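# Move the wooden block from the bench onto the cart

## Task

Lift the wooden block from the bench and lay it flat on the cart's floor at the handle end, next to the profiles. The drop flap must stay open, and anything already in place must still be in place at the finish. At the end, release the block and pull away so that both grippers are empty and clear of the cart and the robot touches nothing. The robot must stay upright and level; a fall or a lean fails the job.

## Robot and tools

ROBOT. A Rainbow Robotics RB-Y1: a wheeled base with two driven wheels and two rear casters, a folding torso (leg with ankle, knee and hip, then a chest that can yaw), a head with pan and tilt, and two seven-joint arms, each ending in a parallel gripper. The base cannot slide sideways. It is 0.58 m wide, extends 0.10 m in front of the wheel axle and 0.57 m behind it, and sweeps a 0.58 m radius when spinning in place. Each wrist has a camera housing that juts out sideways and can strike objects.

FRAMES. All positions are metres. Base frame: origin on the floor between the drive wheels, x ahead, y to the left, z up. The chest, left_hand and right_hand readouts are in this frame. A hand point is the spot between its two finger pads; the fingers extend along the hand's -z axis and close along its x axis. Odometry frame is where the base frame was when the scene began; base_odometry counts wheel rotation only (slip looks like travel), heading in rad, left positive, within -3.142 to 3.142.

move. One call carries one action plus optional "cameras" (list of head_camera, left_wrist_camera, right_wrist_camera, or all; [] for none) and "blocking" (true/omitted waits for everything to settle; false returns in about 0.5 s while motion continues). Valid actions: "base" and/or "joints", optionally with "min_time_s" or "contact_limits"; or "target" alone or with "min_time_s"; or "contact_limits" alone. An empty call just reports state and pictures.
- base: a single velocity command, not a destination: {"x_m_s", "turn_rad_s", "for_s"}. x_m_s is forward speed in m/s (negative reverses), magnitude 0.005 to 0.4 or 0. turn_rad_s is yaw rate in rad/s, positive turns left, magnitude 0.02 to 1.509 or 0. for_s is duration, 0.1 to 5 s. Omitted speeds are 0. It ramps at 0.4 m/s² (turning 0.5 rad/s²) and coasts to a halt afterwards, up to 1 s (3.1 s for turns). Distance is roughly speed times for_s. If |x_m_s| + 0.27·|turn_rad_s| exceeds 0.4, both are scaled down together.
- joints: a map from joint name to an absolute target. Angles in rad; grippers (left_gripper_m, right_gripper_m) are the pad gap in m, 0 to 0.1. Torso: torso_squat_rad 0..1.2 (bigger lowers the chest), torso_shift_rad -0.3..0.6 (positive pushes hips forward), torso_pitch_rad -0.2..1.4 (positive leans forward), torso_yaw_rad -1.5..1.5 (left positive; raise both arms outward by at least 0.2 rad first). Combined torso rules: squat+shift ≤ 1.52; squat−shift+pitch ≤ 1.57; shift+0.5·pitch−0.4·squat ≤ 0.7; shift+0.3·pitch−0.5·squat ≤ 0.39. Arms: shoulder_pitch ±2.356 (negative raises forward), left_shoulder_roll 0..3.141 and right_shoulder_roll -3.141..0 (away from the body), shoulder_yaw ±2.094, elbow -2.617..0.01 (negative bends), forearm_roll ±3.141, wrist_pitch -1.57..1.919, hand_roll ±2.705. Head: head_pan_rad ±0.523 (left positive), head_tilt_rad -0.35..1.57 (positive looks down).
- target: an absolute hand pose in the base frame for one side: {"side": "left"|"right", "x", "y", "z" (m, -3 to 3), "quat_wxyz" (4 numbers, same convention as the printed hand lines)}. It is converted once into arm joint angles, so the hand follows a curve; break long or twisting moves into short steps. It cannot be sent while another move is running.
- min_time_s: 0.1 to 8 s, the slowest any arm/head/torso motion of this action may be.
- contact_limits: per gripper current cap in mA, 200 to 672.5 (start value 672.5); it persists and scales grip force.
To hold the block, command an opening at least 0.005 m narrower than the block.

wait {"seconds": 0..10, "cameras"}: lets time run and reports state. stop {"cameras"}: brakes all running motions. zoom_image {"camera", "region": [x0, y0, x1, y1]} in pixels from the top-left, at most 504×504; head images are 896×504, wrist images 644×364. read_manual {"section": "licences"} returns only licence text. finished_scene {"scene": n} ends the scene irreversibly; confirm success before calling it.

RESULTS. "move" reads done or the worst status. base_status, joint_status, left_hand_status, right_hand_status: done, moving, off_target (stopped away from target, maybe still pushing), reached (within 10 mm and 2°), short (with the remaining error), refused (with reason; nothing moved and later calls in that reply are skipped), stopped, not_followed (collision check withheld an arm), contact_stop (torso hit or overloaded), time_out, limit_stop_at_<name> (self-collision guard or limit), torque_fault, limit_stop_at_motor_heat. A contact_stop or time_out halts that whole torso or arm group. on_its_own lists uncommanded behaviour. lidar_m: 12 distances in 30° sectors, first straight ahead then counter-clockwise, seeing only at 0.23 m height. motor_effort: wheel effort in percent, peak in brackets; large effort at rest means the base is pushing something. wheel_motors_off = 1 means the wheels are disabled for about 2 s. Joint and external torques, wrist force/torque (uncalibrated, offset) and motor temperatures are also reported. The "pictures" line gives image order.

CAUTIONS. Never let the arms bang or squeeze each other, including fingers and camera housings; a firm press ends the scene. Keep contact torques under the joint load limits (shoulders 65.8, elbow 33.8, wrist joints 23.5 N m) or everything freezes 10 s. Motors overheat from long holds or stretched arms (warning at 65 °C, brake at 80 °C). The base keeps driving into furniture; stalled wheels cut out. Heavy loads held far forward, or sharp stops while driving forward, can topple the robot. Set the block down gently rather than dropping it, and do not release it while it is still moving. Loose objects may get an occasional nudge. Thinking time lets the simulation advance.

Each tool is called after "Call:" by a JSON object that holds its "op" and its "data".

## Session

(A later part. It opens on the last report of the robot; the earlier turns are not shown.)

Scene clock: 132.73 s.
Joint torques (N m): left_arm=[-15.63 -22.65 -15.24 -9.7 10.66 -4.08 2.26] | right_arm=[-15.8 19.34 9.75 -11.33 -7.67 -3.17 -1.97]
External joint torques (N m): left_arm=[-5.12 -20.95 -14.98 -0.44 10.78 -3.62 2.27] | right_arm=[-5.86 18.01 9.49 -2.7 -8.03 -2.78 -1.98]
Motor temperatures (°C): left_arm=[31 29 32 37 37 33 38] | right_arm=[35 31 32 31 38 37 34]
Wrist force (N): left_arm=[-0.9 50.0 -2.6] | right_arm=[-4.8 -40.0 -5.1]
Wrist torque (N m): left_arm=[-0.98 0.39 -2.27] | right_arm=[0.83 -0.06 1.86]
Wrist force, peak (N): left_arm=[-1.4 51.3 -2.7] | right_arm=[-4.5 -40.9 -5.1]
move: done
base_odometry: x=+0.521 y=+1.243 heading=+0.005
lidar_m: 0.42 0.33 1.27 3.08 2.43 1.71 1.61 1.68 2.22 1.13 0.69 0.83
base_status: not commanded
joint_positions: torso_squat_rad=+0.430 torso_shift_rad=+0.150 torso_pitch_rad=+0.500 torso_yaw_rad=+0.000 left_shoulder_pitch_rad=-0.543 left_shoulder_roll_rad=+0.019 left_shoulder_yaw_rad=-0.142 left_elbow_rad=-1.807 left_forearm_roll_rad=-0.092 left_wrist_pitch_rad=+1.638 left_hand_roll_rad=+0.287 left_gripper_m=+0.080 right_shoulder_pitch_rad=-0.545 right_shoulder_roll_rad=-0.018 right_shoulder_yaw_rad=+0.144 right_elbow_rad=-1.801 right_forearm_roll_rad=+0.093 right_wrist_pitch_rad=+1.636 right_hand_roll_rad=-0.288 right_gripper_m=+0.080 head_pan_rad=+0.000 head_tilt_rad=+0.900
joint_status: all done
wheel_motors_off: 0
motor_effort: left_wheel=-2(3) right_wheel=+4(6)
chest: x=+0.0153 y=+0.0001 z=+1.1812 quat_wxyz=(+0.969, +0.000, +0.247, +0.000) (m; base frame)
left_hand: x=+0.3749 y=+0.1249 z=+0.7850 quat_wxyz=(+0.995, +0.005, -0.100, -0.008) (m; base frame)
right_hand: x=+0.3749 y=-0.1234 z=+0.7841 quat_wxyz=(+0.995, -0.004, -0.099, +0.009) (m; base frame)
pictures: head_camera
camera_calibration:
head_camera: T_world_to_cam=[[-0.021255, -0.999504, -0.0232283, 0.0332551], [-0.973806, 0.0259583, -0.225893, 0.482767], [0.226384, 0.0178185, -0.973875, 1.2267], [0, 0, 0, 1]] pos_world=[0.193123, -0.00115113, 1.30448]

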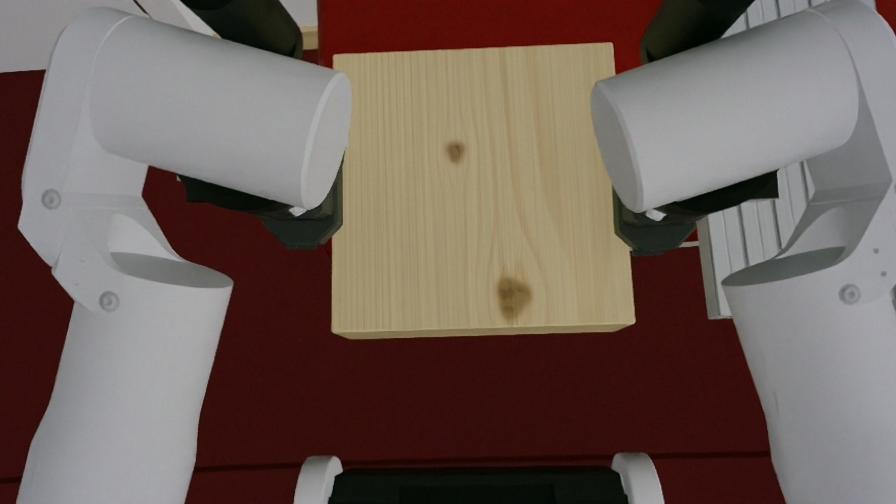

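Call:
{"op": "move", "data": {"target": {"side":"left","x":0.362,"y":0.145,"z":0.785,"quat_wxyz":[0.995,0,-0.0998,0]}, "min_time_s": 1, "cameras": []}}

Call:
{"op": "move", "data": {"target": {"side":"right","x":0.362,"y":-0.14,"z":0.785,"quat_wxyz":[0.995,0,-0.0998,0]}, "min_time_s": 1, "cameras": []}}

Call:
{"op": "move", "data": {"joints": {"left_gripper_m":0,"right_gripper_m":0}, "cameras": ["head_camera"]}}

Call:
{"op": "move", "data": {"target": {"side":"right","x":0.362,"y":-0.118,"z":0.785,"quat_wxyz":[0.995,0,-0.0998,0]}, "min_time_s": 1, "cameras": []}}

Call:
{"op": "move", "data": {"target": {"side":"left","x":0.362,"y":0.118,"z":0.785,"quat_wxyz":[0.995,0,-0.0998,0]}, "min_time_s": 1.5, "cameras": ["head_camera"]}}

Call:
{"op": "move", "data": {"joints": {"torso_squat_rad":0.25}, "min_time_s": 2}}

Scene clock: 137.73 s.
Joint torques (N m): left_arm=[-8.12 -1.1 1.5 -10.21 0.19 -0.36 -0.23] | right_arm=[-13.86 7.11 3.58 -10.49 -1.6 -1.53 -0.79]
External joint torques (N m): left_arm=[1.33 -0.09 1.55 -0.94 0.28 0.12 -0.22] | right_arm=[-3.92 5.69 3.3 -1.85 -1.94 -1.14 -0.8]
Motor temperatures (°C): left_arm=[31 29 32 37 37 33 38] | right_arm=[35 31 32 31 38 37 34]
Wrist force (N): left_arm=[-0.5 0.4 -7.8] | right_arm=[-3.4 -7.1 -3.0]
Wrist torque (N m): left_arm=[-0.20 0.11 0.10] | right_arm=[0.12 0.10 0.33]
Wrist force, peak (N): left_arm=[-1.5 51.1 -3.5] | right_arm=[-4.8 -40.7 -4.9]
move: done
base_odometry: x=+0.521 y=+1.243 heading=+0.005
lidar_m: 0.43 0.31 1.25 3.07 2.44 1.70 1.62 1.67 2.21 1.12 0.69 0.84
base_status: not commanded
joint_positions: torso_squat_rad=+0.430 torso_shift_rad=+0.150 torso_pitch_rad=+0.500 torso_yaw_rad=+0.000 left_shoulder_pitch_rad=-0.476 left_shoulder_roll_rad=+0.044 left_shoulder_yaw_rad=-0.117 left_elbow_rad=-1.881 left_forearm_roll_rad=-0.059 left_wrist_pitch_rad=+1.641 left_hand_roll_rad=+0.264 left_gripper_m=+0.080 right_shoulder_pitch_rad=-0.546 right_shoulder_roll_rad=-0.015 right_shoulder_yaw_rad=+0.145 right_elbow_rad=-1.802 right_forearm_roll_rad=+0.091 right_wrist_pitch_rad=+1.636 right_hand_roll_rad=-0.288 right_gripper_m=+0.080 head_pan_rad=+0.000 head_tilt_rad=+0.900
joint_status: all done
wheel_motors_off: 0
motor_effort: left_wheel=-3(4) right_wheel=+6(6)
chest: x=+0.0153 y=+0.0001 z=+1.1812 quat_wxyz=(+0.969, +0.000, +0.247, +0.000) (m; base frame)
left_hand: x=+0.3621 y=+0.1447 z=+0.7850 quat_wxyz=(+0.995, +0.000, -0.100, +0.000) (m; base frame)
left_hand_status: reached (checked arc, planned for 1.0 s): 0 mm and 0.0 deg off.
right_hand: x=+0.3747 y=-0.1212 z=+0.7845 quat_wxyz=(+0.995, -0.002, -0.099, +0.010) (m; base frame)
pictures: none
No camera images: "cameras" was empty.

Scene clock: 139.07 s.
Joint torques (N m): left_arm=[-7.41 -0.85 1.43 -9.95 0.12 -0.32 -0.34] | right_arm=[-7.46 -0.04 -2.22 -10.31 -0.07 -0.14 0.35]
External joint torques (N m): left_arm=[2.03 0.17 1.48 -0.68 0.21 0.16 -0.33] | right_arm=[1.45 -0.89 -2.33 -1.67 -0.4 0.27 0.34]
Motor temperatures (°C): left_arm=[31 29 32 37 37 33 38] | right_arm=[35 31 32 32 38 37 34]
Wrist force (N): left_arm=[-1.1 0.1 -7.5] | right_arm=[-0.8 1.1 -5.2]
Wrist torque (N m): left_arm=[-0.17 0.00 0.07] | right_arm=[-0.10 0.08 -0.09]
Wrist force, peak (N): left_arm=[-1.2 0.4 -8.5] | right_arm=[-2.9 -7.6 -2.6]
move: done
base_odometry: x=+0.521 y=+1.243 heading=+0.005
lidar_m: 0.41 0.32 1.24 3.08 2.45 1.72 1.62 1.69 2.21 1.13 0.69 0.84
base_status: not commanded
joint_positions: torso_squat_rad=+0.430 torso_shift_rad=+0.150 torso_pitch_rad=+0.500 torso_yaw_rad=+0.000 left_shoulder_pitch_rad=-0.476 left_shoulder_roll_rad=+0.044 left_shoulder_yaw_rad=-0.117 left_elbow_rad=-1.881 left_forearm_roll_rad=-0.059 left_wrist_pitch_rad=+1.641 left_hand_roll_rad=+0.264 left_gripper_m=+0.080 right_shoulder_pitch_rad=-0.480 right_shoulder_roll_rad=-0.036 right_shoulder_yaw_rad=+0.126 right_elbow_rad=-1.876 right_forearm_roll_rad=+0.069 right_wrist_pitch_rad=+1.641 right_hand_roll_rad=-0.272 right_gripper_m=+0.080 head_pan_rad=+0.000 head_tilt_rad=+0.900
joint_status: all done
wheel_motors_off: 0
motor_effort: left_wheel=-3(4) right_wheel=+6(6)
chest: x=+0.0153 y=+0.0001 z=+1.1812 quat_wxyz=(+0.969, +0.000, +0.247, +0.000) (m; base frame)
left_hand: x=+0.3621 y=+0.1447 z=+0.7850 quat_wxyz=(+0.995, +0.000, -0.100, +0.000) (m; base frame)
right_hand: x=+0.3621 y=-0.1397 z=+0.7850 quat_wxyz=(+0.995, +0.000, -0.100, +0.000) (m; base frame)
right_hand_status: reached (checked arc, planned for 1.0 s): 0 mm and 0.0 deg off.
pictures: none
No camera images: "cameras" was empty.

Scene clock: 140.50 s.
Joint torques (N m): left_arm=[-8.02 -1.08 1.68 -9.88 0.14 -0.49 -0.35] | right_arm=[-7.54 -0.02 -2.09 -10.26 0.04 -0.09 0.29]
External joint torques (N m): left_arm=[1.43 -0.06 1.73 -0.62 0.23 -0.02 -0.34] | right_arm=[1.37 -0.87 -2.2 -1.62 -0.29 0.32 0.28]
Motor temperatures (°C): left_arm=[31 29 32 37 37 33 38] | right_arm=[35 31 32 32 38 37 34]
Wrist force (N): left_arm=[-1.0 0.2 -7.6] | right_arm=[-1.7 1.2 -4.9]
Wrist torque (N m): left_arm=[-0.17 -0.02 0.07] | right_arm=[-0.13 -0.02 -0.07]
Wrist force, peak (N): left_arm=[-1.5 0.2 -8.8] | right_arm=[-1.5 1.3 -5.6]
move: done
base_odometry: x=+0.521 y=+1.243 heading=+0.005
lidar_m: 0.41 0.33 1.24 3.07 2.44 1.72 1.61 1.68 2.21 1.13 0.71 0.84
base_status: not commanded
joint_positions: torso_squat_rad=+0.430 torso_shift_rad=+0.150 torso_pitch_rad=+0.500 torso_yaw_rad=+0.000 left_shoulder_pitch_rad=-0.476 left_shoulder_roll_rad=+0.044 left_shoulder_yaw_rad=-0.117 left_elbow_rad=-1.881 left_forearm_roll_rad=-0.059 left_wrist_pitch_rad=+1.641 left_hand_roll_rad=+0.264 left_gripper_m=+0.000 right_shoulder_pitch_rad=-0.480 right_shoulder_roll_rad=-0.036 right_shoulder_yaw_rad=+0.126 right_elbow_rad=-1.876 right_forearm_roll_rad=+0.069 right_wrist_pitch_rad=+1.641 right_hand_roll_rad=-0.272 right_gripper_m=+0.000 head_pan_rad=+0.000 head_tilt_rad=+0.900
joint_status: all done
wheel_motors_off: 0
motor_effort: left_wheel=-2(3) right_wheel=+5(7)
chest: x=+0.0153 y=+0.0001 z=+1.1812 quat_wxyz=(+0.969, +0.000, +0.247, +0.000) (m; base frame)
left_hand: x=+0.3621 y=+0.1447 z=+0.7850 quat_wxyz=(+0.995, +0.000, -0.100, +0.000) (m; base frame)
right_hand: x=+0.3621 y=-0.1397 z=+0.7850 quat_wxyz=(+0.995, +0.000, -0.100, +0.000) (m; base frame)
pictures: head_camera
camera_calibration:
head_camera: T_world_to_cam=[[-0.0213564, -0.999502, -0.0232502, 0.0332057], [-0.973804, 0.0260619, -0.225889, 0.482861], [0.226382, 0.0178169, -0.973876, 1.22668], [0, 0, 0, 1]] pos_world=[0.193223, -0.00125082, 1.30448]

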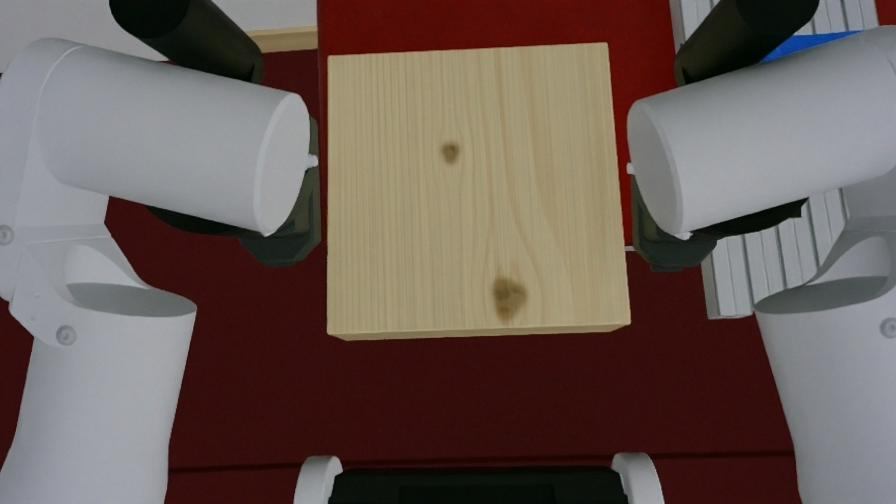

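Scene clock: 141.83 s.
Joint torques (N m): left_arm=[-7.87 -1.15 1.44 -9.99 0.12 -0.41 -0.34] | right_arm=[-12.37 7.2 3.33 -8.48 -0.99 -1.11 -0.38]
External joint torques (N m): left_arm=[1.57 -0.14 1.49 -0.73 0.21 0.07 -0.33] | right_arm=[-3.2 5.37 2.87 0.15 -1.34 -0.71 -0.39]
Motor temperatures (°C): left_arm=[31 29 32 37 37 33 38] | right_arm=[35 31 32 32 38 37 34]
Wrist force (N): left_arm=[-1.7 0.3 -7.3] | right_arm=[-3.2 -7.1 -1.4]
Wrist torque (N m): left_arm=[-0.18 -0.07 0.07] | right_arm=[0.09 0.00 -0.02]
Wrist force, peak (N): left_arm=[-1.2 -0.2 -8.3] | right_arm=[-2.2 -8.3 -0.8]
move: done
base_odometry: x=+0.521 y=+1.243 heading=+0.005
lidar_m: 0.42 0.32 1.26 3.08 2.44 1.70 1.62 1.67 2.21 1.13 0.71 0.84
base_status: not commanded
joint_positions: torso_squat_rad=+0.430 torso_shift_rad=+0.150 torso_pitch_rad=+0.500 torso_yaw_rad=+0.000 left_shoulder_pitch_rad=-0.476 left_shoulder_roll_rad=+0.044 left_shoulder_yaw_rad=-0.117 left_elbow_rad=-1.881 left_forearm_roll_rad=-0.059 left_wrist_pitch_rad=+1.641 left_hand_roll_rad=+0.264 left_gripper_m=+0.000 right_shoulder_pitch_rad=-0.499 right_shoulder_roll_rad=-0.002 right_shoulder_yaw_rad=+0.165 right_elbow_rad=-1.849 right_forearm_roll_rad=+0.111 right_wrist_pitch_rad=+1.640 right_hand_roll_rad=-0.307 right_gripper_m=+0.000 head_pan_rad=+0.000 head_tilt_rad=+0.900
joint_status: all done
wheel_motors_off: 0
motor_effort: left_wheel=-3(4) right_wheel=+5(5)
chest: x=+0.0153 y=+0.0001 z=+1.1812 quat_wxyz=(+0.969, +0.000, +0.247, +0.000) (m; base frame)
left_hand: x=+0.3621 y=+0.1447 z=+0.7850 quat_wxyz=(+0.995, +0.000, -0.100, +0.000) (m; base frame)
right_hand: x=+0.3618 y=-0.1190 z=+0.7847 quat_wxyz=(+0.995, -0.001, -0.100, +0.000) (m; base frame)
right_hand_status: reached (checked arc, planned for 1.0 s): 1 mm and 0.1 deg off.
pictures: none
No camera images: "cameras" was empty.

Scene clock: 143.67 s.
Joint torques (N m): left_arm=[-15.82 -29.56 -22.28 -6.76 14.04 -4.53 0.59] | right_arm=[-15.8 23.13 12.45 -10.48 -9.97 -3.97 -0.29]
External joint torques (N m): left_arm=[-6.07 -27.48 -21.84 2.49 14.17 -4.07 0.6] | right_arm=[-6.64 21.41 12.03 -1.86 -10.33 -3.58 -0.3]
Motor temperatures (°C): left_arm=[31 29 32 37 37 33 38] | right_arm=[35 31 32 31 38 37 34]
Wrist force (N): left_arm=[1.1 64.5 6.6] | right_arm=[-2.6 -49.6 -1.7]
Wrist torque (N m): left_arm=[-0.80 0.04 -0.23] | right_arm=[0.83 0.05 0.22]
Wrist force, peak (N): left_arm=[0.9 64.6 6.5] | right_arm=[-2.8 -50.5 -1.4]
move: done
base_odometry: x=+0.521 y=+1.243 heading=+0.005
lidar_m: 0.42 0.34 1.26 3.08 2.43 1.70 1.61 1.68 2.23 1.12 0.70 0.84
base_status: not commanded
joint_positions: torso_squat_rad=+0.430 torso_shift_rad=+0.150 torso_pitch_rad=+0.500 torso_yaw_rad=+0.000 left_shoulder_pitch_rad=-0.498 left_shoulder_roll_rad=+0.007 left_shoulder_yaw_rad=-0.161 left_elbow_rad=-1.849 left_forearm_roll_rad=-0.115 left_wrist_pitch_rad=+1.641 left_hand_roll_rad=+0.307 left_gripper_m=+0.000 right_shoulder_pitch_rad=-0.498 right_shoulder_roll_rad=-0.006 right_shoulder_yaw_rad=+0.163 right_elbow_rad=-1.848 right_forearm_roll_rad=+0.114 right_wrist_pitch_rad=+1.641 right_hand_roll_rad=-0.307 right_gripper_m=+0.000 head_pan_rad=+0.000 head_tilt_rad=+0.900
joint_status: all done
wheel_motors_off: 0
motor_effort: left_wheel=-3(4) right_wheel=+2(6)
chest: x=+0.0152 y=+0.0001 z=+1.1813 quat_wxyz=(+0.969, +0.000, +0.247, +0.000) (m; base frame)
left_hand: x=+0.3623 y=+0.1241 z=+0.7844 quat_wxyz=(+0.995, +0.006, -0.100, +0.003) (m; base frame)
left_hand_status: reached (checked arc, planned for 1.5 s): 6 mm and 0.7 deg off.
right_hand: x=+0.3619 y=-0.1222 z=+0.7842 quat_wxyz=(+0.995, -0.004, -0.099, -0.002) (m; base frame)
pictures: head_camera
camera_calibration:
head_camera: T_world_to_cam=[[-0.0211358, -0.999505, -0.0233124, 0.0333414], [-0.973759, 0.025865, -0.226105, 0.482959], [0.226596, 0.0179218, -0.973824, 1.22671], [0, 0, 0, 1]] pos_world=[0.193023, -0.00115167, 1.30458]

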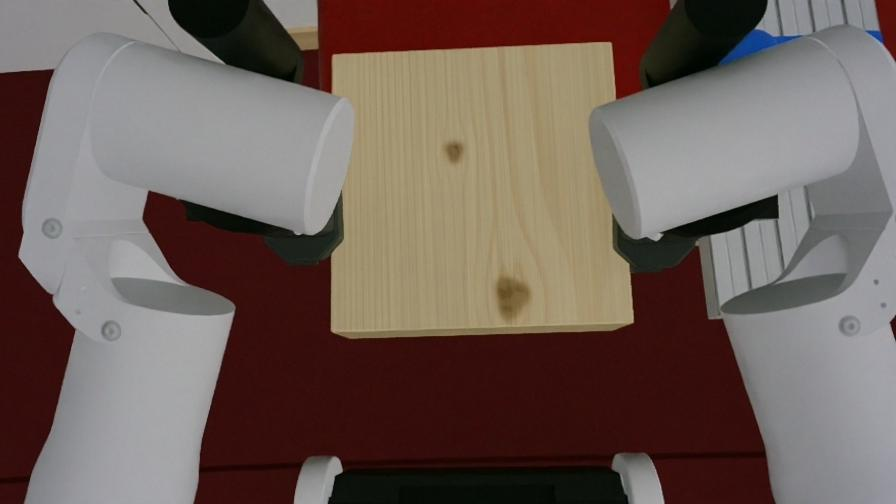

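Scene clock: 145.97 s.
Joint torques (N m): left_arm=[-17.75 -26.75 -19.62 -12.82 12.46 -4.23 0.58] | right_arm=[-20.17 25.39 13.73 -14.89 -10.66 -4.58 -0.31]
External joint torques (N m): left_arm=[-8.02 -24.64 -19.17 -3.58 12.58 -3.77 0.59] | right_arm=[-11.05 23.68 13.31 -6.27 -11.02 -4.2 -0.32]
Motor temperatures (°C): left_arm=[31 29 32 37 37 33 38] | right_arm=[35 31 32 32 38 37 34]
Wrist force (N): left_arm=[0.2 53.5 -18.2] | right_arm=[-5.0 -51.4 -15.3]
Wrist torque (N m): left_arm=[-0.34 -0.04 -0.18] | right_arm=[0.60 0.07 0.28]
Wrist force, peak (N): left_arm=[0.9 64.4 4.8] | right_arm=[-4.6 -52.4 -15.4]
move: done
base_odometry: x=+0.521 y=+1.243 heading=+0.005
lidar_m: 0.42 0.33 1.26 3.08 2.43 1.71 1.62 1.67 2.21 1.13 0.70 0.84
base_status: not commanded
joint_positions: torso_squat_rad=+0.250 torso_shift_rad=+0.150 torso_pitch_rad=+0.501 torso_yaw_rad=+0.000 left_shoulder_pitch_rad=-0.497 left_shoulder_roll_rad=+0.006 left_shoulder_yaw_rad=-0.162 left_elbow_rad=-1.848 left_forearm_roll_rad=-0.115 left_wrist_pitch_rad=+1.641 left_hand_roll_rad=+0.307 left_gripper_m=+0.000 right_shoulder_pitch_rad=-0.497 right_shoulder_roll_rad=-0.006 right_shoulder_yaw_rad=+0.163 right_elbow_rad=-1.847 right_forearm_roll_rad=+0.114 right_wrist_pitch_rad=+1.641 right_hand_roll_rad=-0.307 right_gripper_m=+0.000 head_pan_rad=+0.000 head_tilt_rad=+0.900
joint_status: all done
wheel_motors_off: 0
motor_effort: left_wheel=-2(3) right_wheel=+3(5)
chest: x=+0.0221 y=+0.0001 z=+1.2225 quat_wxyz=(+0.969, +0.000, +0.248, +0.000) (m; base frame)
left_hand: x=+0.3682 y=+0.1236 z=+0.8248 quat_wxyz=(+0.995, +0.005, -0.098, +0.003) (m; base frame)
right_hand: x=+0.3676 y=-0.1228 z=+0.8244 quat_wxyz=(+0.995, -0.005, -0.098, -0.002) (m; base frame)
pictures: head_camera, left_wrist_camera, right_wrist_camera
camera_calibration:
head_camera: T_world_to_cam=[[-0.0212789, -0.999504, -0.0232072, 0.034333], [-0.974036, 0.0259586, -0.224899, 0.497482], [0.22539, 0.0178191, -0.974106, 1.26568], [0, 0, 0, 1]] pos_world=[0.200025, -0.00115113, 1.34558]
left_wrist_camera: T_world_to_cam=[[0.981788, 0.0311262, 0.18741, -0.520473], [-0.0570112, -0.892747, 0.446938, -0.2082], [0.181221, -0.449483, -0.874714, 0.782748], [0, 0, 0, 1]] pos_world=[0.357274, 0.182162, 0.875275]
right_wrist_camera: T_world_to_cam=[[-0.975184, -0.0266548, -0.219785, 0.535162], [-0.132166, 0.866518, 0.48133, -0.214759], [0.177618, 0.498433, -0.848538, 0.767671], [0, 0, 0, 1]] pos_world=[0.357146, -0.182276, 0.872388]

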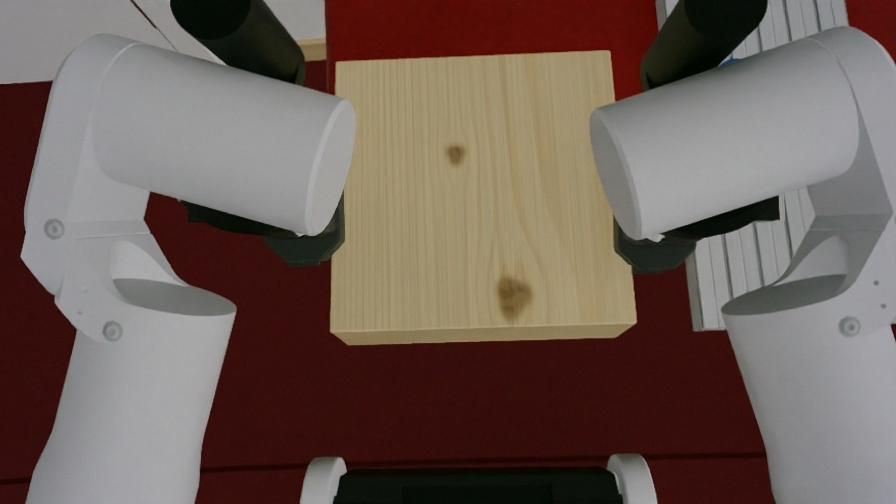

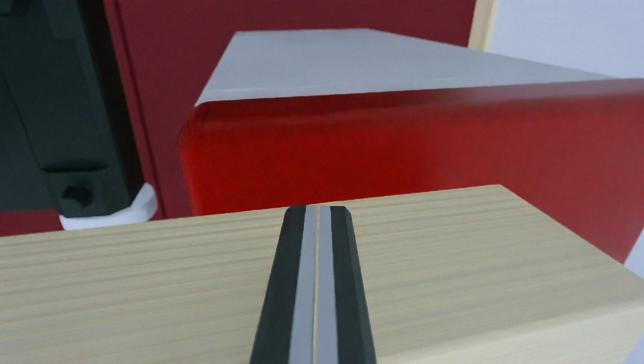

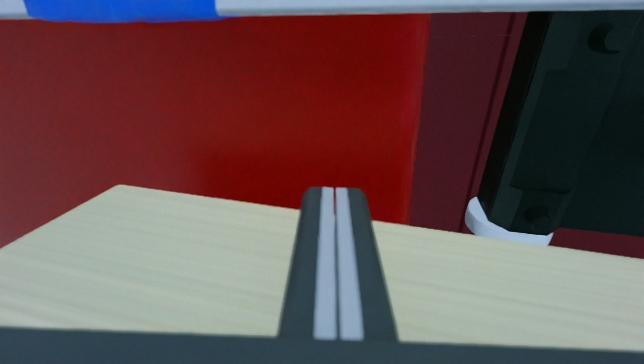

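Call:
{"op": "move", "data": {"joints": {"torso_squat_rad":0.43}, "min_time_s": 3, "cameras": []}}

Call:
{"op": "move", "data": {"target": {"side":"left","x":0.362,"y":0.16,"z":0.785,"quat_wxyz":[0.995,0,-0.0998,0]}, "min_time_s": 1.5, "cameras": []}}

Call:
{"op": "move", "data": {"target": {"side":"right","x":0.362,"y":-0.16,"z":0.785,"quat_wxyz":[0.995,0,-0.0998,0]}, "min_time_s": 1, "cameras": ["head_camera"]}}

Call:
{"op": "move", "data": {"base": {"x_m_s":-0.3,"for_s":1.93}, "cameras": []}}

Call:
{"op": "move", "data": {"joints": {"torso_squat_rad":1.16}, "cameras": []}}

Call:
{"op": "move", "data": {"target": {"side":"left","x":0.42,"y":0.13,"z":0.334,"quat_wxyz":[0.995,0,-0.0998,0]}, "cameras": []}}

Call:
{"op": "move", "data": {"target": {"side":"right","x":0.42,"y":-0.13,"z":0.334,"quat_wxyz":[0.995,0,-0.0998,0]}, "cameras": ["head_camera"]}}

Scene clock: 164.20 s.
Joint torques (N m): left_arm=[-16.48 -27.08 -19.52 -9.44 12.54 -4.6 0.56] | right_arm=[-20.77 25.44 13.62 -10.86 -11 -5.2 -0.26]
External joint torques (N m): left_arm=[-6.71 -24.98 -19.08 -0.19 12.66 -4.14 0.57] | right_arm=[-11.61 23.74 13.2 -2.23 -11.36 -4.81 -0.27]
Motor temperatures (°C): left_arm=[31 29 33 37 39 33 38] | right_arm=[35 32 33 32 40 37 34]
Wrist force (N): left_arm=[-1.6 58.3 6.0] | right_arm=[-7.5 -56.4 5.8]
Wrist torque (N m): left_arm=[-0.70 0.07 -0.28] | right_arm=[1.10 -0.03 0.35]
Wrist force, peak (N): left_arm=[-2.4 59.0 5.5] | right_arm=[-6.8 -56.7 6.2]
move: done
base_odometry: x=+0.521 y=+1.243 heading=+0.005
lidar_m: 0.42 0.33 1.26 3.08 2.43 1.71 1.62 1.69 2.22 1.12 0.69 0.85
base_status: not commanded
joint_positions: torso_squat_rad=+0.430 torso_shift_rad=+0.150 torso_pitch_rad=+0.499 torso_yaw_rad=+0.000 left_shoulder_pitch_rad=-0.498 left_shoulder_roll_rad=+0.006 left_shoulder_yaw_rad=-0.162 left_elbow_rad=-1.849 left_forearm_roll_rad=-0.115 left_wrist_pitch_rad=+1.641 left_hand_roll_rad=+0.307 left_gripper_m=+0.000 right_shoulder_pitch_rad=-0.497 right_shoulder_roll_rad=-0.006 right_shoulder_yaw_rad=+0.163 right_elbow_rad=-1.848 right_forearm_roll_rad=+0.114 right_wrist_pitch_rad=+1.641 right_hand_roll_rad=-0.307 right_gripper_m=+0.000 head_pan_rad=+0.000 head_tilt_rad=+0.900
joint_status: all done
wheel_motors_off: 0
motor_effort: left_wheel=-2(4) right_wheel=+4(5)
chest: x=+0.0148 y=+0.0001 z=+1.1814 quat_wxyz=(+0.969, +0.000, +0.247, +0.000) (m; base frame)
left_hand: x=+0.3619 y=+0.1235 z=+0.7845 quat_wxyz=(+0.995, +0.005, -0.100, +0.003) (m; base frame)
right_hand: x=+0.3613 y=-0.1228 z=+0.7841 quat_wxyz=(+0.995, -0.005, -0.099, -0.002) (m; base frame)
pictures: none
No camera images: "cameras" was empty.

Scene clock: 166.03 s.
Joint torques (N m): left_arm=[-7.48 -0.49 1.78 -10.06 0.12 -1.04 -0.33] | right_arm=[-12.64 8.08 4.54 -9.7 -1.98 -1.34 -0.37]
External joint torques (N m): left_arm=[1.8 -0.18 1.57 -0.79 0.19 -0.56 -0.32] | right_arm=[-3.46 6.26 4.08 -1.07 -2.33 -0.94 -0.38]
Motor temperatures (°C): left_arm=[31 29 33 37 39 33 38] | right_arm=[35 32 33 32 40 37 34]
Wrist force (N): left_arm=[-1.3 -0.2 -7.3] | right_arm=[-3.3 -8.7 -1.7]
Wrist torque (N m): left_arm=[-0.08 -0.03 0.07] | right_arm=[0.14 -0.06 -0.01]
Wrist force, peak (N): left_arm=[-2.0 58.7 5.6] | right_arm=[-7.2 -56.7 6.1]
move: done
base_odometry: x=+0.521 y=+1.243 heading=+0.005
lidar_m: 0.41 0.32 1.26 3.09 2.44 1.71 1.61 1.68 2.21 1.12 0.70 0.83
base_status: not commanded
joint_positions: torso_squat_rad=+0.430 torso_shift_rad=+0.150 torso_pitch_rad=+0.500 torso_yaw_rad=+0.000 left_shoulder_pitch_rad=-0.465 left_shoulder_roll_rad=+0.067 left_shoulder_yaw_rad=-0.086 left_elbow_rad=-1.893 left_forearm_roll_rad=-0.030 left_wrist_pitch_rad=+1.640 left_hand_roll_rad=+0.238 left_gripper_m=+0.000 right_shoulder_pitch_rad=-0.499 right_shoulder_roll_rad=-0.002 right_shoulder_yaw_rad=+0.165 right_elbow_rad=-1.848 right_forearm_roll_rad=+0.112 right_wrist_pitch_rad=+1.640 right_hand_roll_rad=-0.307 right_gripper_m=+0.000 head_pan_rad=+0.000 head_tilt_rad=+0.900
joint_status: all done
wheel_motors_off: 0
motor_effort: left_wheel=-2(3) right_wheel=+5(8)
chest: x=+0.0152 y=+0.0001 z=+1.1812 quat_wxyz=(+0.969, +0.000, +0.247, +0.000) (m; base frame)
left_hand: x=+0.3622 y=+0.1597 z=+0.7847 quat_wxyz=(+0.995, +0.000, -0.100, +0.000) (m; base frame)
left_hand_status: reached (checked arc, planned for 1.5 s): 0 mm and 0.0 deg off.
right_hand: x=+0.3618 y=-0.1193 z=+0.7847 quat_wxyz=(+0.995, -0.001, -0.100, -0.001) (m; base frame)
pictures: none
No camera images: "cameras" was empty.

Scene clock: 167.37 s.
Joint torques (N m): left_arm=[-7.66 -0.4 2.07 -10.08 0.2 -0.95 -0.31] | right_arm=[-7.12 -0.78 -2.17 -10.3 -0.08 -0.55 0.19]
External joint torques (N m): left_arm=[1.61 -0.1 1.86 -0.81 0.27 -0.47 -0.3] | right_arm=[1.54 -0.72 -1.95 -1.65 -0.4 -0.14 0.18]
Motor temperatures (°C): left_arm=[31 29 33 37 38 33 38] | right_arm=[35 32 33 32 39 37 34]
Wrist force (N): left_arm=[-1.6 -0.2 -7.0] | right_arm=[-2.1 1.2 -4.7]
Wrist torque (N m): left_arm=[-0.13 -0.07 0.09] | right_arm=[-0.13 -0.07 -0.09]
Wrist force, peak (N): left_arm=[-2.1 0.1 -8.5] | right_arm=[-2.7 -9.2 -1.3]
move: done
base_odometry: x=+0.521 y=+1.243 heading=+0.005
lidar_m: 0.43 0.33 1.25 3.07 2.44 1.71 1.60 1.69 2.22 1.12 0.70 0.82
base_status: not commanded
joint_positions: torso_squat_rad=+0.430 torso_shift_rad=+0.150 torso_pitch_rad=+0.500 torso_yaw_rad=+0.000 left_shoulder_pitch_rad=-0.465 left_shoulder_roll_rad=+0.067 left_shoulder_yaw_rad=-0.086 left_elbow_rad=-1.893 left_forearm_roll_rad=-0.030 left_wrist_pitch_rad=+1.640 left_hand_roll_rad=+0.238 left_gripper_m=+0.000 right_shoulder_pitch_rad=-0.465 right_shoulder_roll_rad=-0.067 right_shoulder_yaw_rad=+0.086 right_elbow_rad=-1.895 right_forearm_roll_rad=+0.029 right_wrist_pitch_rad=+1.640 right_hand_roll_rad=-0.238 right_gripper_m=+0.000 head_pan_rad=+0.000 head_tilt_rad=+0.900
joint_status: all done
wheel_motors_off: 0
motor_effort: left_wheel=-2(3) right_wheel=+5(7)
chest: x=+0.0153 y=+0.0001 z=+1.1812 quat_wxyz=(+0.969, +0.000, +0.247, +0.000) (m; base frame)
left_hand: x=+0.3622 y=+0.1597 z=+0.7846 quat_wxyz=(+0.995, +0.000, -0.099, +0.000) (m; base frame)
right_hand: x=+0.3621 y=-0.1597 z=+0.7850 quat_wxyz=(+0.995, +0.000, -0.100, +0.000) (m; base frame)
right_hand_status: reached (checked arc, planned for 1.0 s): 0 mm and 0.0 deg off.
pictures: head_camera
camera_calibration:
head_camera: T_world_to_cam=[[-0.0213564, -0.999502, -0.0232502, 0.0332036], [-0.973804, 0.0260619, -0.225889, 0.482764], [0.226382, 0.0178169, -0.973876, 1.2267], [0, 0, 0, 1]] pos_world=[0.193123, -0.00125082, 1.30448]

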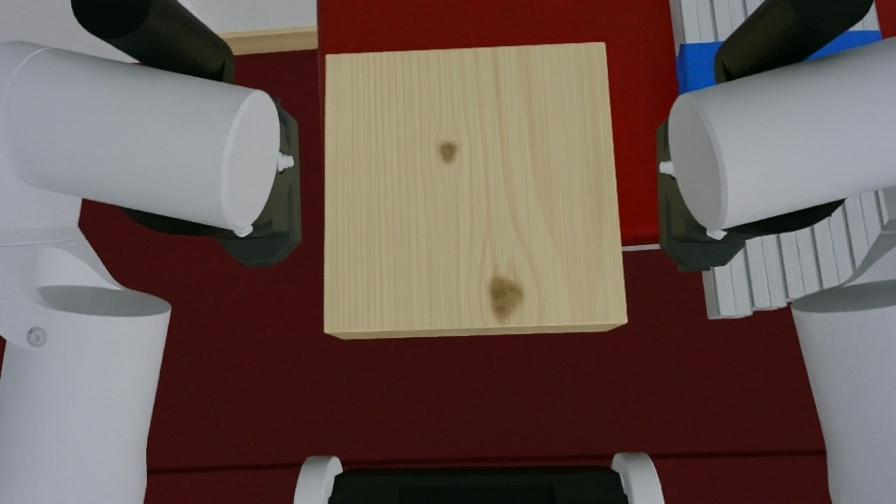

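Scene clock: 170.40 s.
Joint torques (N m): left_arm=[-8.79 -0.28 1.69 -9.64 0.13 -0.89 -0.36] | right_arm=[-8.26 -0.69 -2.37 -9.93 0.05 -0.41 0.2]
External joint torques (N m): left_arm=[0.48 0.02 1.48 -0.37 0.21 -0.42 -0.34] | right_arm=[0.39 -0.63 -2.16 -1.28 -0.27 0 0.19]
Motor temperatures (°C): left_arm=[31 29 32 37 38 33 38] | right_arm=[35 32 33 32 39 37 34]
Wrist force (N): left_arm=[-1.7 -0.2 -7.2] | right_arm=[-2.1 1.2 -5.2]
Wrist torque (N m): left_arm=[-0.13 -0.07 0.11] | right_arm=[-0.14 -0.05 -0.08]
Wrist force, peak (N): left_arm=[-2.4 -1.1 -8.5] | right_arm=[-2.4 1.0 -5.4]
move: done
base_odometry: x=-0.059 y=+1.240 heading=+0.004
lidar_m: 0.90 1.54 2.03 4.38 1.57 1.09 1.04 1.08 1.43 3.43 1.32 1.12
base_status: done (sent for 1.93 of 1.93 s)
joint_positions: torso_squat_rad=+0.430 torso_shift_rad=+0.150 torso_pitch_rad=+0.500 torso_yaw_rad=+0.000 left_shoulder_pitch_rad=-0.465 left_shoulder_roll_rad=+0.067 left_shoulder_yaw_rad=-0.086 left_elbow_rad=-1.893 left_forearm_roll_rad=-0.030 left_wrist_pitch_rad=+1.640 left_hand_roll_rad=+0.238 left_gripper_m=+0.000 right_shoulder_pitch_rad=-0.464 right_shoulder_roll_rad=-0.067 right_shoulder_yaw_rad=+0.086 right_elbow_rad=-1.895 right_forearm_roll_rad=+0.029 right_wrist_pitch_rad=+1.640 right_hand_roll_rad=-0.238 right_gripper_m=+0.000 head_pan_rad=+0.000 head_tilt_rad=+0.900
joint_status: not commanded
wheel_motors_off: 0
motor_effort: left_wheel=-6(22) right_wheel=+7(41)
chest: x=+0.0154 y=+0.0001 z=+1.1812 quat_wxyz=(+0.969, +0.000, +0.247, +0.000) (m; base frame)
left_hand: x=+0.3621 y=+0.1598 z=+0.7845 quat_wxyz=(+0.995, +0.000, -0.099, +0.000) (m; base frame)
right_hand: x=+0.3620 y=-0.1597 z=+0.7848 quat_wxyz=(+0.995, +0.000, -0.100, +0.000) (m; base frame)
pictures: none
No camera images: "cameras" was empty.

Scene clock: 173.67 s.
Joint torques (N m): left_arm=[-8.45 -0.58 1.89 -9.68 0.13 -0.85 -0.23] | right_arm=[-8.61 -0.84 -2.57 -10.04 -0.02 -0.31 0.2]
External joint torques (N m): left_arm=[0.82 -0.27 1.68 -0.41 0.21 -0.37 -0.22] | right_arm=[0.04 -0.78 -2.35 -1.39 -0.34 0.1 0.19]
Motor temperatures (°C): left_arm=[31 29 32 37 38 33 38] | right_arm=[35 32 32 32 39 37 34]
Wrist force (N): left_arm=[-1.7 -0.5 -7.4] | right_arm=[-2.0 1.4 -5.0]
Wrist torque (N m): left_arm=[-0.08 -0.06 0.08] | right_arm=[-0.16 -0.05 -0.07]
Wrist force, peak (N): left_arm=[-2.9 -0.1 -8.5] | right_arm=[-2.0 1.8 -5.4]
move: done
base_odometry: x=-0.059 y=+1.240 heading=+0.004
lidar_m: 0.90 1.54 2.04 4.38 1.57 1.10 1.04 1.08 1.42 3.43 1.31 1.11
base_status: not commanded
joint_positions: torso_squat_rad=+1.160 torso_shift_rad=+0.150 torso_pitch_rad=+0.500 torso_yaw_rad=+0.000 left_shoulder_pitch_rad=-0.465 left_shoulder_roll_rad=+0.067 left_shoulder_yaw_rad=-0.086 left_elbow_rad=-1.893 left_forearm_roll_rad=-0.030 left_wrist_pitch_rad=+1.640 left_hand_roll_rad=+0.238 left_gripper_m=+0.000 right_shoulder_pitch_rad=-0.464 right_shoulder_roll_rad=-0.067 right_shoulder_yaw_rad=+0.086 right_elbow_rad=-1.895 right_forearm_roll_rad=+0.029 right_wrist_pitch_rad=+1.640 right_hand_roll_rad=-0.238 right_gripper_m=+0.000 head_pan_rad=+0.000 head_tilt_rad=+0.900
joint_status: all done
wheel_motors_off: 0
motor_effort: left_wheel=-7(8) right_wheel=+7(9)
chest: x=-0.0379 y=+0.0000 z=+0.8285 quat_wxyz=(+0.969, +0.000, +0.247, +0.000) (m; base frame)
left_hand: x=+0.3088 y=+0.1597 z=+0.4317 quat_wxyz=(+0.995, +0.000, -0.099, +0.000) (m; base frame)
right_hand: x=+0.3087 y=-0.1597 z=+0.4321 quat_wxyz=(+0.995, +0.000, -0.100, +0.000) (m; base frame)
pictures: none
No camera images: "cameras" was empty.

Scene clock: 175.37 s.
Joint torques (N m): left_arm=[-14.64 1.14 2.19 -7.71 -0.05 -0.48 0.21] | right_arm=[-8.8 -0.32 -2.26 -9.75 0.03 -0.45 0.02]
External joint torques (N m): left_arm=[2.33 -0.71 1.81 0.76 0.03 -0.01 0.22] | right_arm=[-0.16 -0.25 -2.04 -1.1 -0.29 -0.05 0.01]
Motor temperatures (°C): left_arm=[31 29 32 37 38 33 38] | right_arm=[35 31 32 32 38 37 34]
Wrist force (N): left_arm=[-1.9 -1.0 -8.4] | right_arm=[-1.7 1.0 -4.8]
Wrist torque (N m): left_arm=[-0.03 -0.05 0.07] | right_arm=[-0.13 -0.02 -0.10]
Wrist force, peak (N): left_arm=[-2.7 -1.4 -8.2] | right_arm=[-2.0 0.9 -5.4]
move: done
base_odometry: x=-0.059 y=+1.240 heading=+0.004
lidar_m: 0.91 1.54 2.03 4.38 1.58 1.09 1.04 1.09 1.42 3.41 1.29 1.11
base_status: not commanded
joint_positions: torso_squat_rad=+1.160 torso_shift_rad=+0.150 torso_pitch_rad=+0.500 torso_yaw_rad=+0.000 left_shoulder_pitch_rad=-0.995 left_shoulder_roll_rad=+0.081 left_shoulder_yaw_rad=-0.001 left_elbow_rad=-0.832 left_forearm_roll_rad=+0.006 left_wrist_pitch_rad=+1.085 left_hand_roll_rad=+0.297 left_gripper_m=+0.000 right_shoulder_pitch_rad=-0.464 right_shoulder_roll_rad=-0.067 right_shoulder_yaw_rad=+0.086 right_elbow_rad=-1.895 right_forearm_roll_rad=+0.029 right_wrist_pitch_rad=+1.640 right_hand_roll_rad=-0.238 right_gripper_m=+0.000 head_pan_rad=+0.000 head_tilt_rad=+0.900
joint_status: all done
wheel_motors_off: 0
motor_effort: left_wheel=-8(8) right_wheel=+7(10)
chest: x=-0.0379 y=+0.0000 z=+0.8285 quat_wxyz=(+0.969, +0.000, +0.247, +0.000) (m; base frame)
left_hand: x=+0.4200 y=+0.1300 z=+0.3344 quat_wxyz=(+0.995, +0.000, -0.101, +0.000) (m; base frame)
left_hand_status: reached (checked arc, planned for 1.4 s): 0 mm and 0.1 deg off.
right_hand: x=+0.3087 y=-0.1598 z=+0.4321 quat_wxyz=(+0.995, +0.000, -0.100, +0.000) (m; base frame)
pictures: none
No camera images: "cameras" was empty.

Scene clock: 177.10 s.
Joint torques (N m): left_arm=[-15.1 1.15 2.08 -8.07 -0.05 -0.44 0.08] | right_arm=[-16.76 -1.63 -2.31 -8.05 0.03 -0.14 -0.19]
External joint torques (N m): left_arm=[1.86 -0.69 1.69 0.4 0.03 0.04 0.09] | right_arm=[-0.42 0.45 -2.08 -0.17 -0.3 0.26 -0.2]
Motor temperatures (°C): left_arm=[31 29 32 37 37 33 38] | right_arm=[35 31 32 32 38 37 34]
Wrist force (N): left_arm=[-2.2 -0.6 -8.0] | right_arm=[-1.8 0.4 -4.5]
Wrist torque (N m): left_arm=[-0.08 -0.09 0.09] | right_arm=[-0.06 -0.01 -0.09]
Wrist force, peak (N): left_arm=[-2.3 -0.3 -8.1] | right_arm=[-2.4 2.2 -5.2]
move: done
base_odometry: x=-0.059 y=+1.240 heading=+0.004
lidar_m: 0.91 1.55 2.03 4.39 1.57 1.10 1.04 1.08 1.41 3.42 1.30 1.11
base_status: not commanded
joint_positions: torso_squat_rad=+1.160 torso_shift_rad=+0.150 torso_pitch_rad=+0.500 torso_yaw_rad=+0.000 left_shoulder_pitch_rad=-0.995 left_shoulder_roll_rad=+0.081 left_shoulder_yaw_rad=-0.001 left_elbow_rad=-0.831 left_forearm_roll_rad=+0.006 left_wrist_pitch_rad=+1.085 left_hand_roll_rad=+0.297 left_gripper_m=+0.000 right_shoulder_pitch_rad=-0.995 right_shoulder_roll_rad=-0.081 right_shoulder_yaw_rad=+0.001 right_elbow_rad=-0.831 right_forearm_roll_rad=-0.007 right_wrist_pitch_rad=+1.085 right_hand_roll_rad=-0.297 right_gripper_m=+0.000 head_pan_rad=+0.000 head_tilt_rad=+0.900
joint_status: all done
wheel_motors_off: 0
motor_effort: left_wheel=-8(9) right_wheel=+6(9)
chest: x=-0.0379 y=+0.0000 z=+0.8285 quat_wxyz=(+0.969, +0.000, +0.247, +0.000) (m; base frame)
left_hand: x=+0.4199 y=+0.1300 z=+0.3344 quat_wxyz=(+0.995, +0.000, -0.101, +0.000) (m; base frame)
right_hand: x=+0.4198 y=-0.1300 z=+0.3342 quat_wxyz=(+0.995, +0.000, -0.101, +0.000) (m; base frame)
right_hand_status: reached (checked arc, planned for 1.4 s): 0 mm and 0.1 deg off.
pictures: head_camera
camera_calibration:
head_camera: T_world_to_cam=[[-0.0213616, -0.999501, -0.0232476, 0.0238652], [-0.973849, 0.0260629, -0.225699, 0.351187], [0.226192, 0.0178184, -0.97392, 0.895209], [0, 0, 0, 1]] pos_world=[0.140023, -0.00125082, 0.951678]

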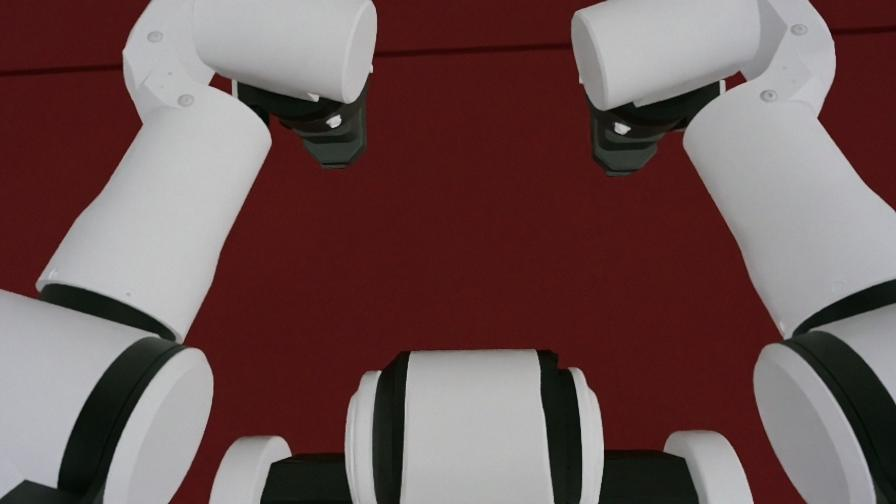

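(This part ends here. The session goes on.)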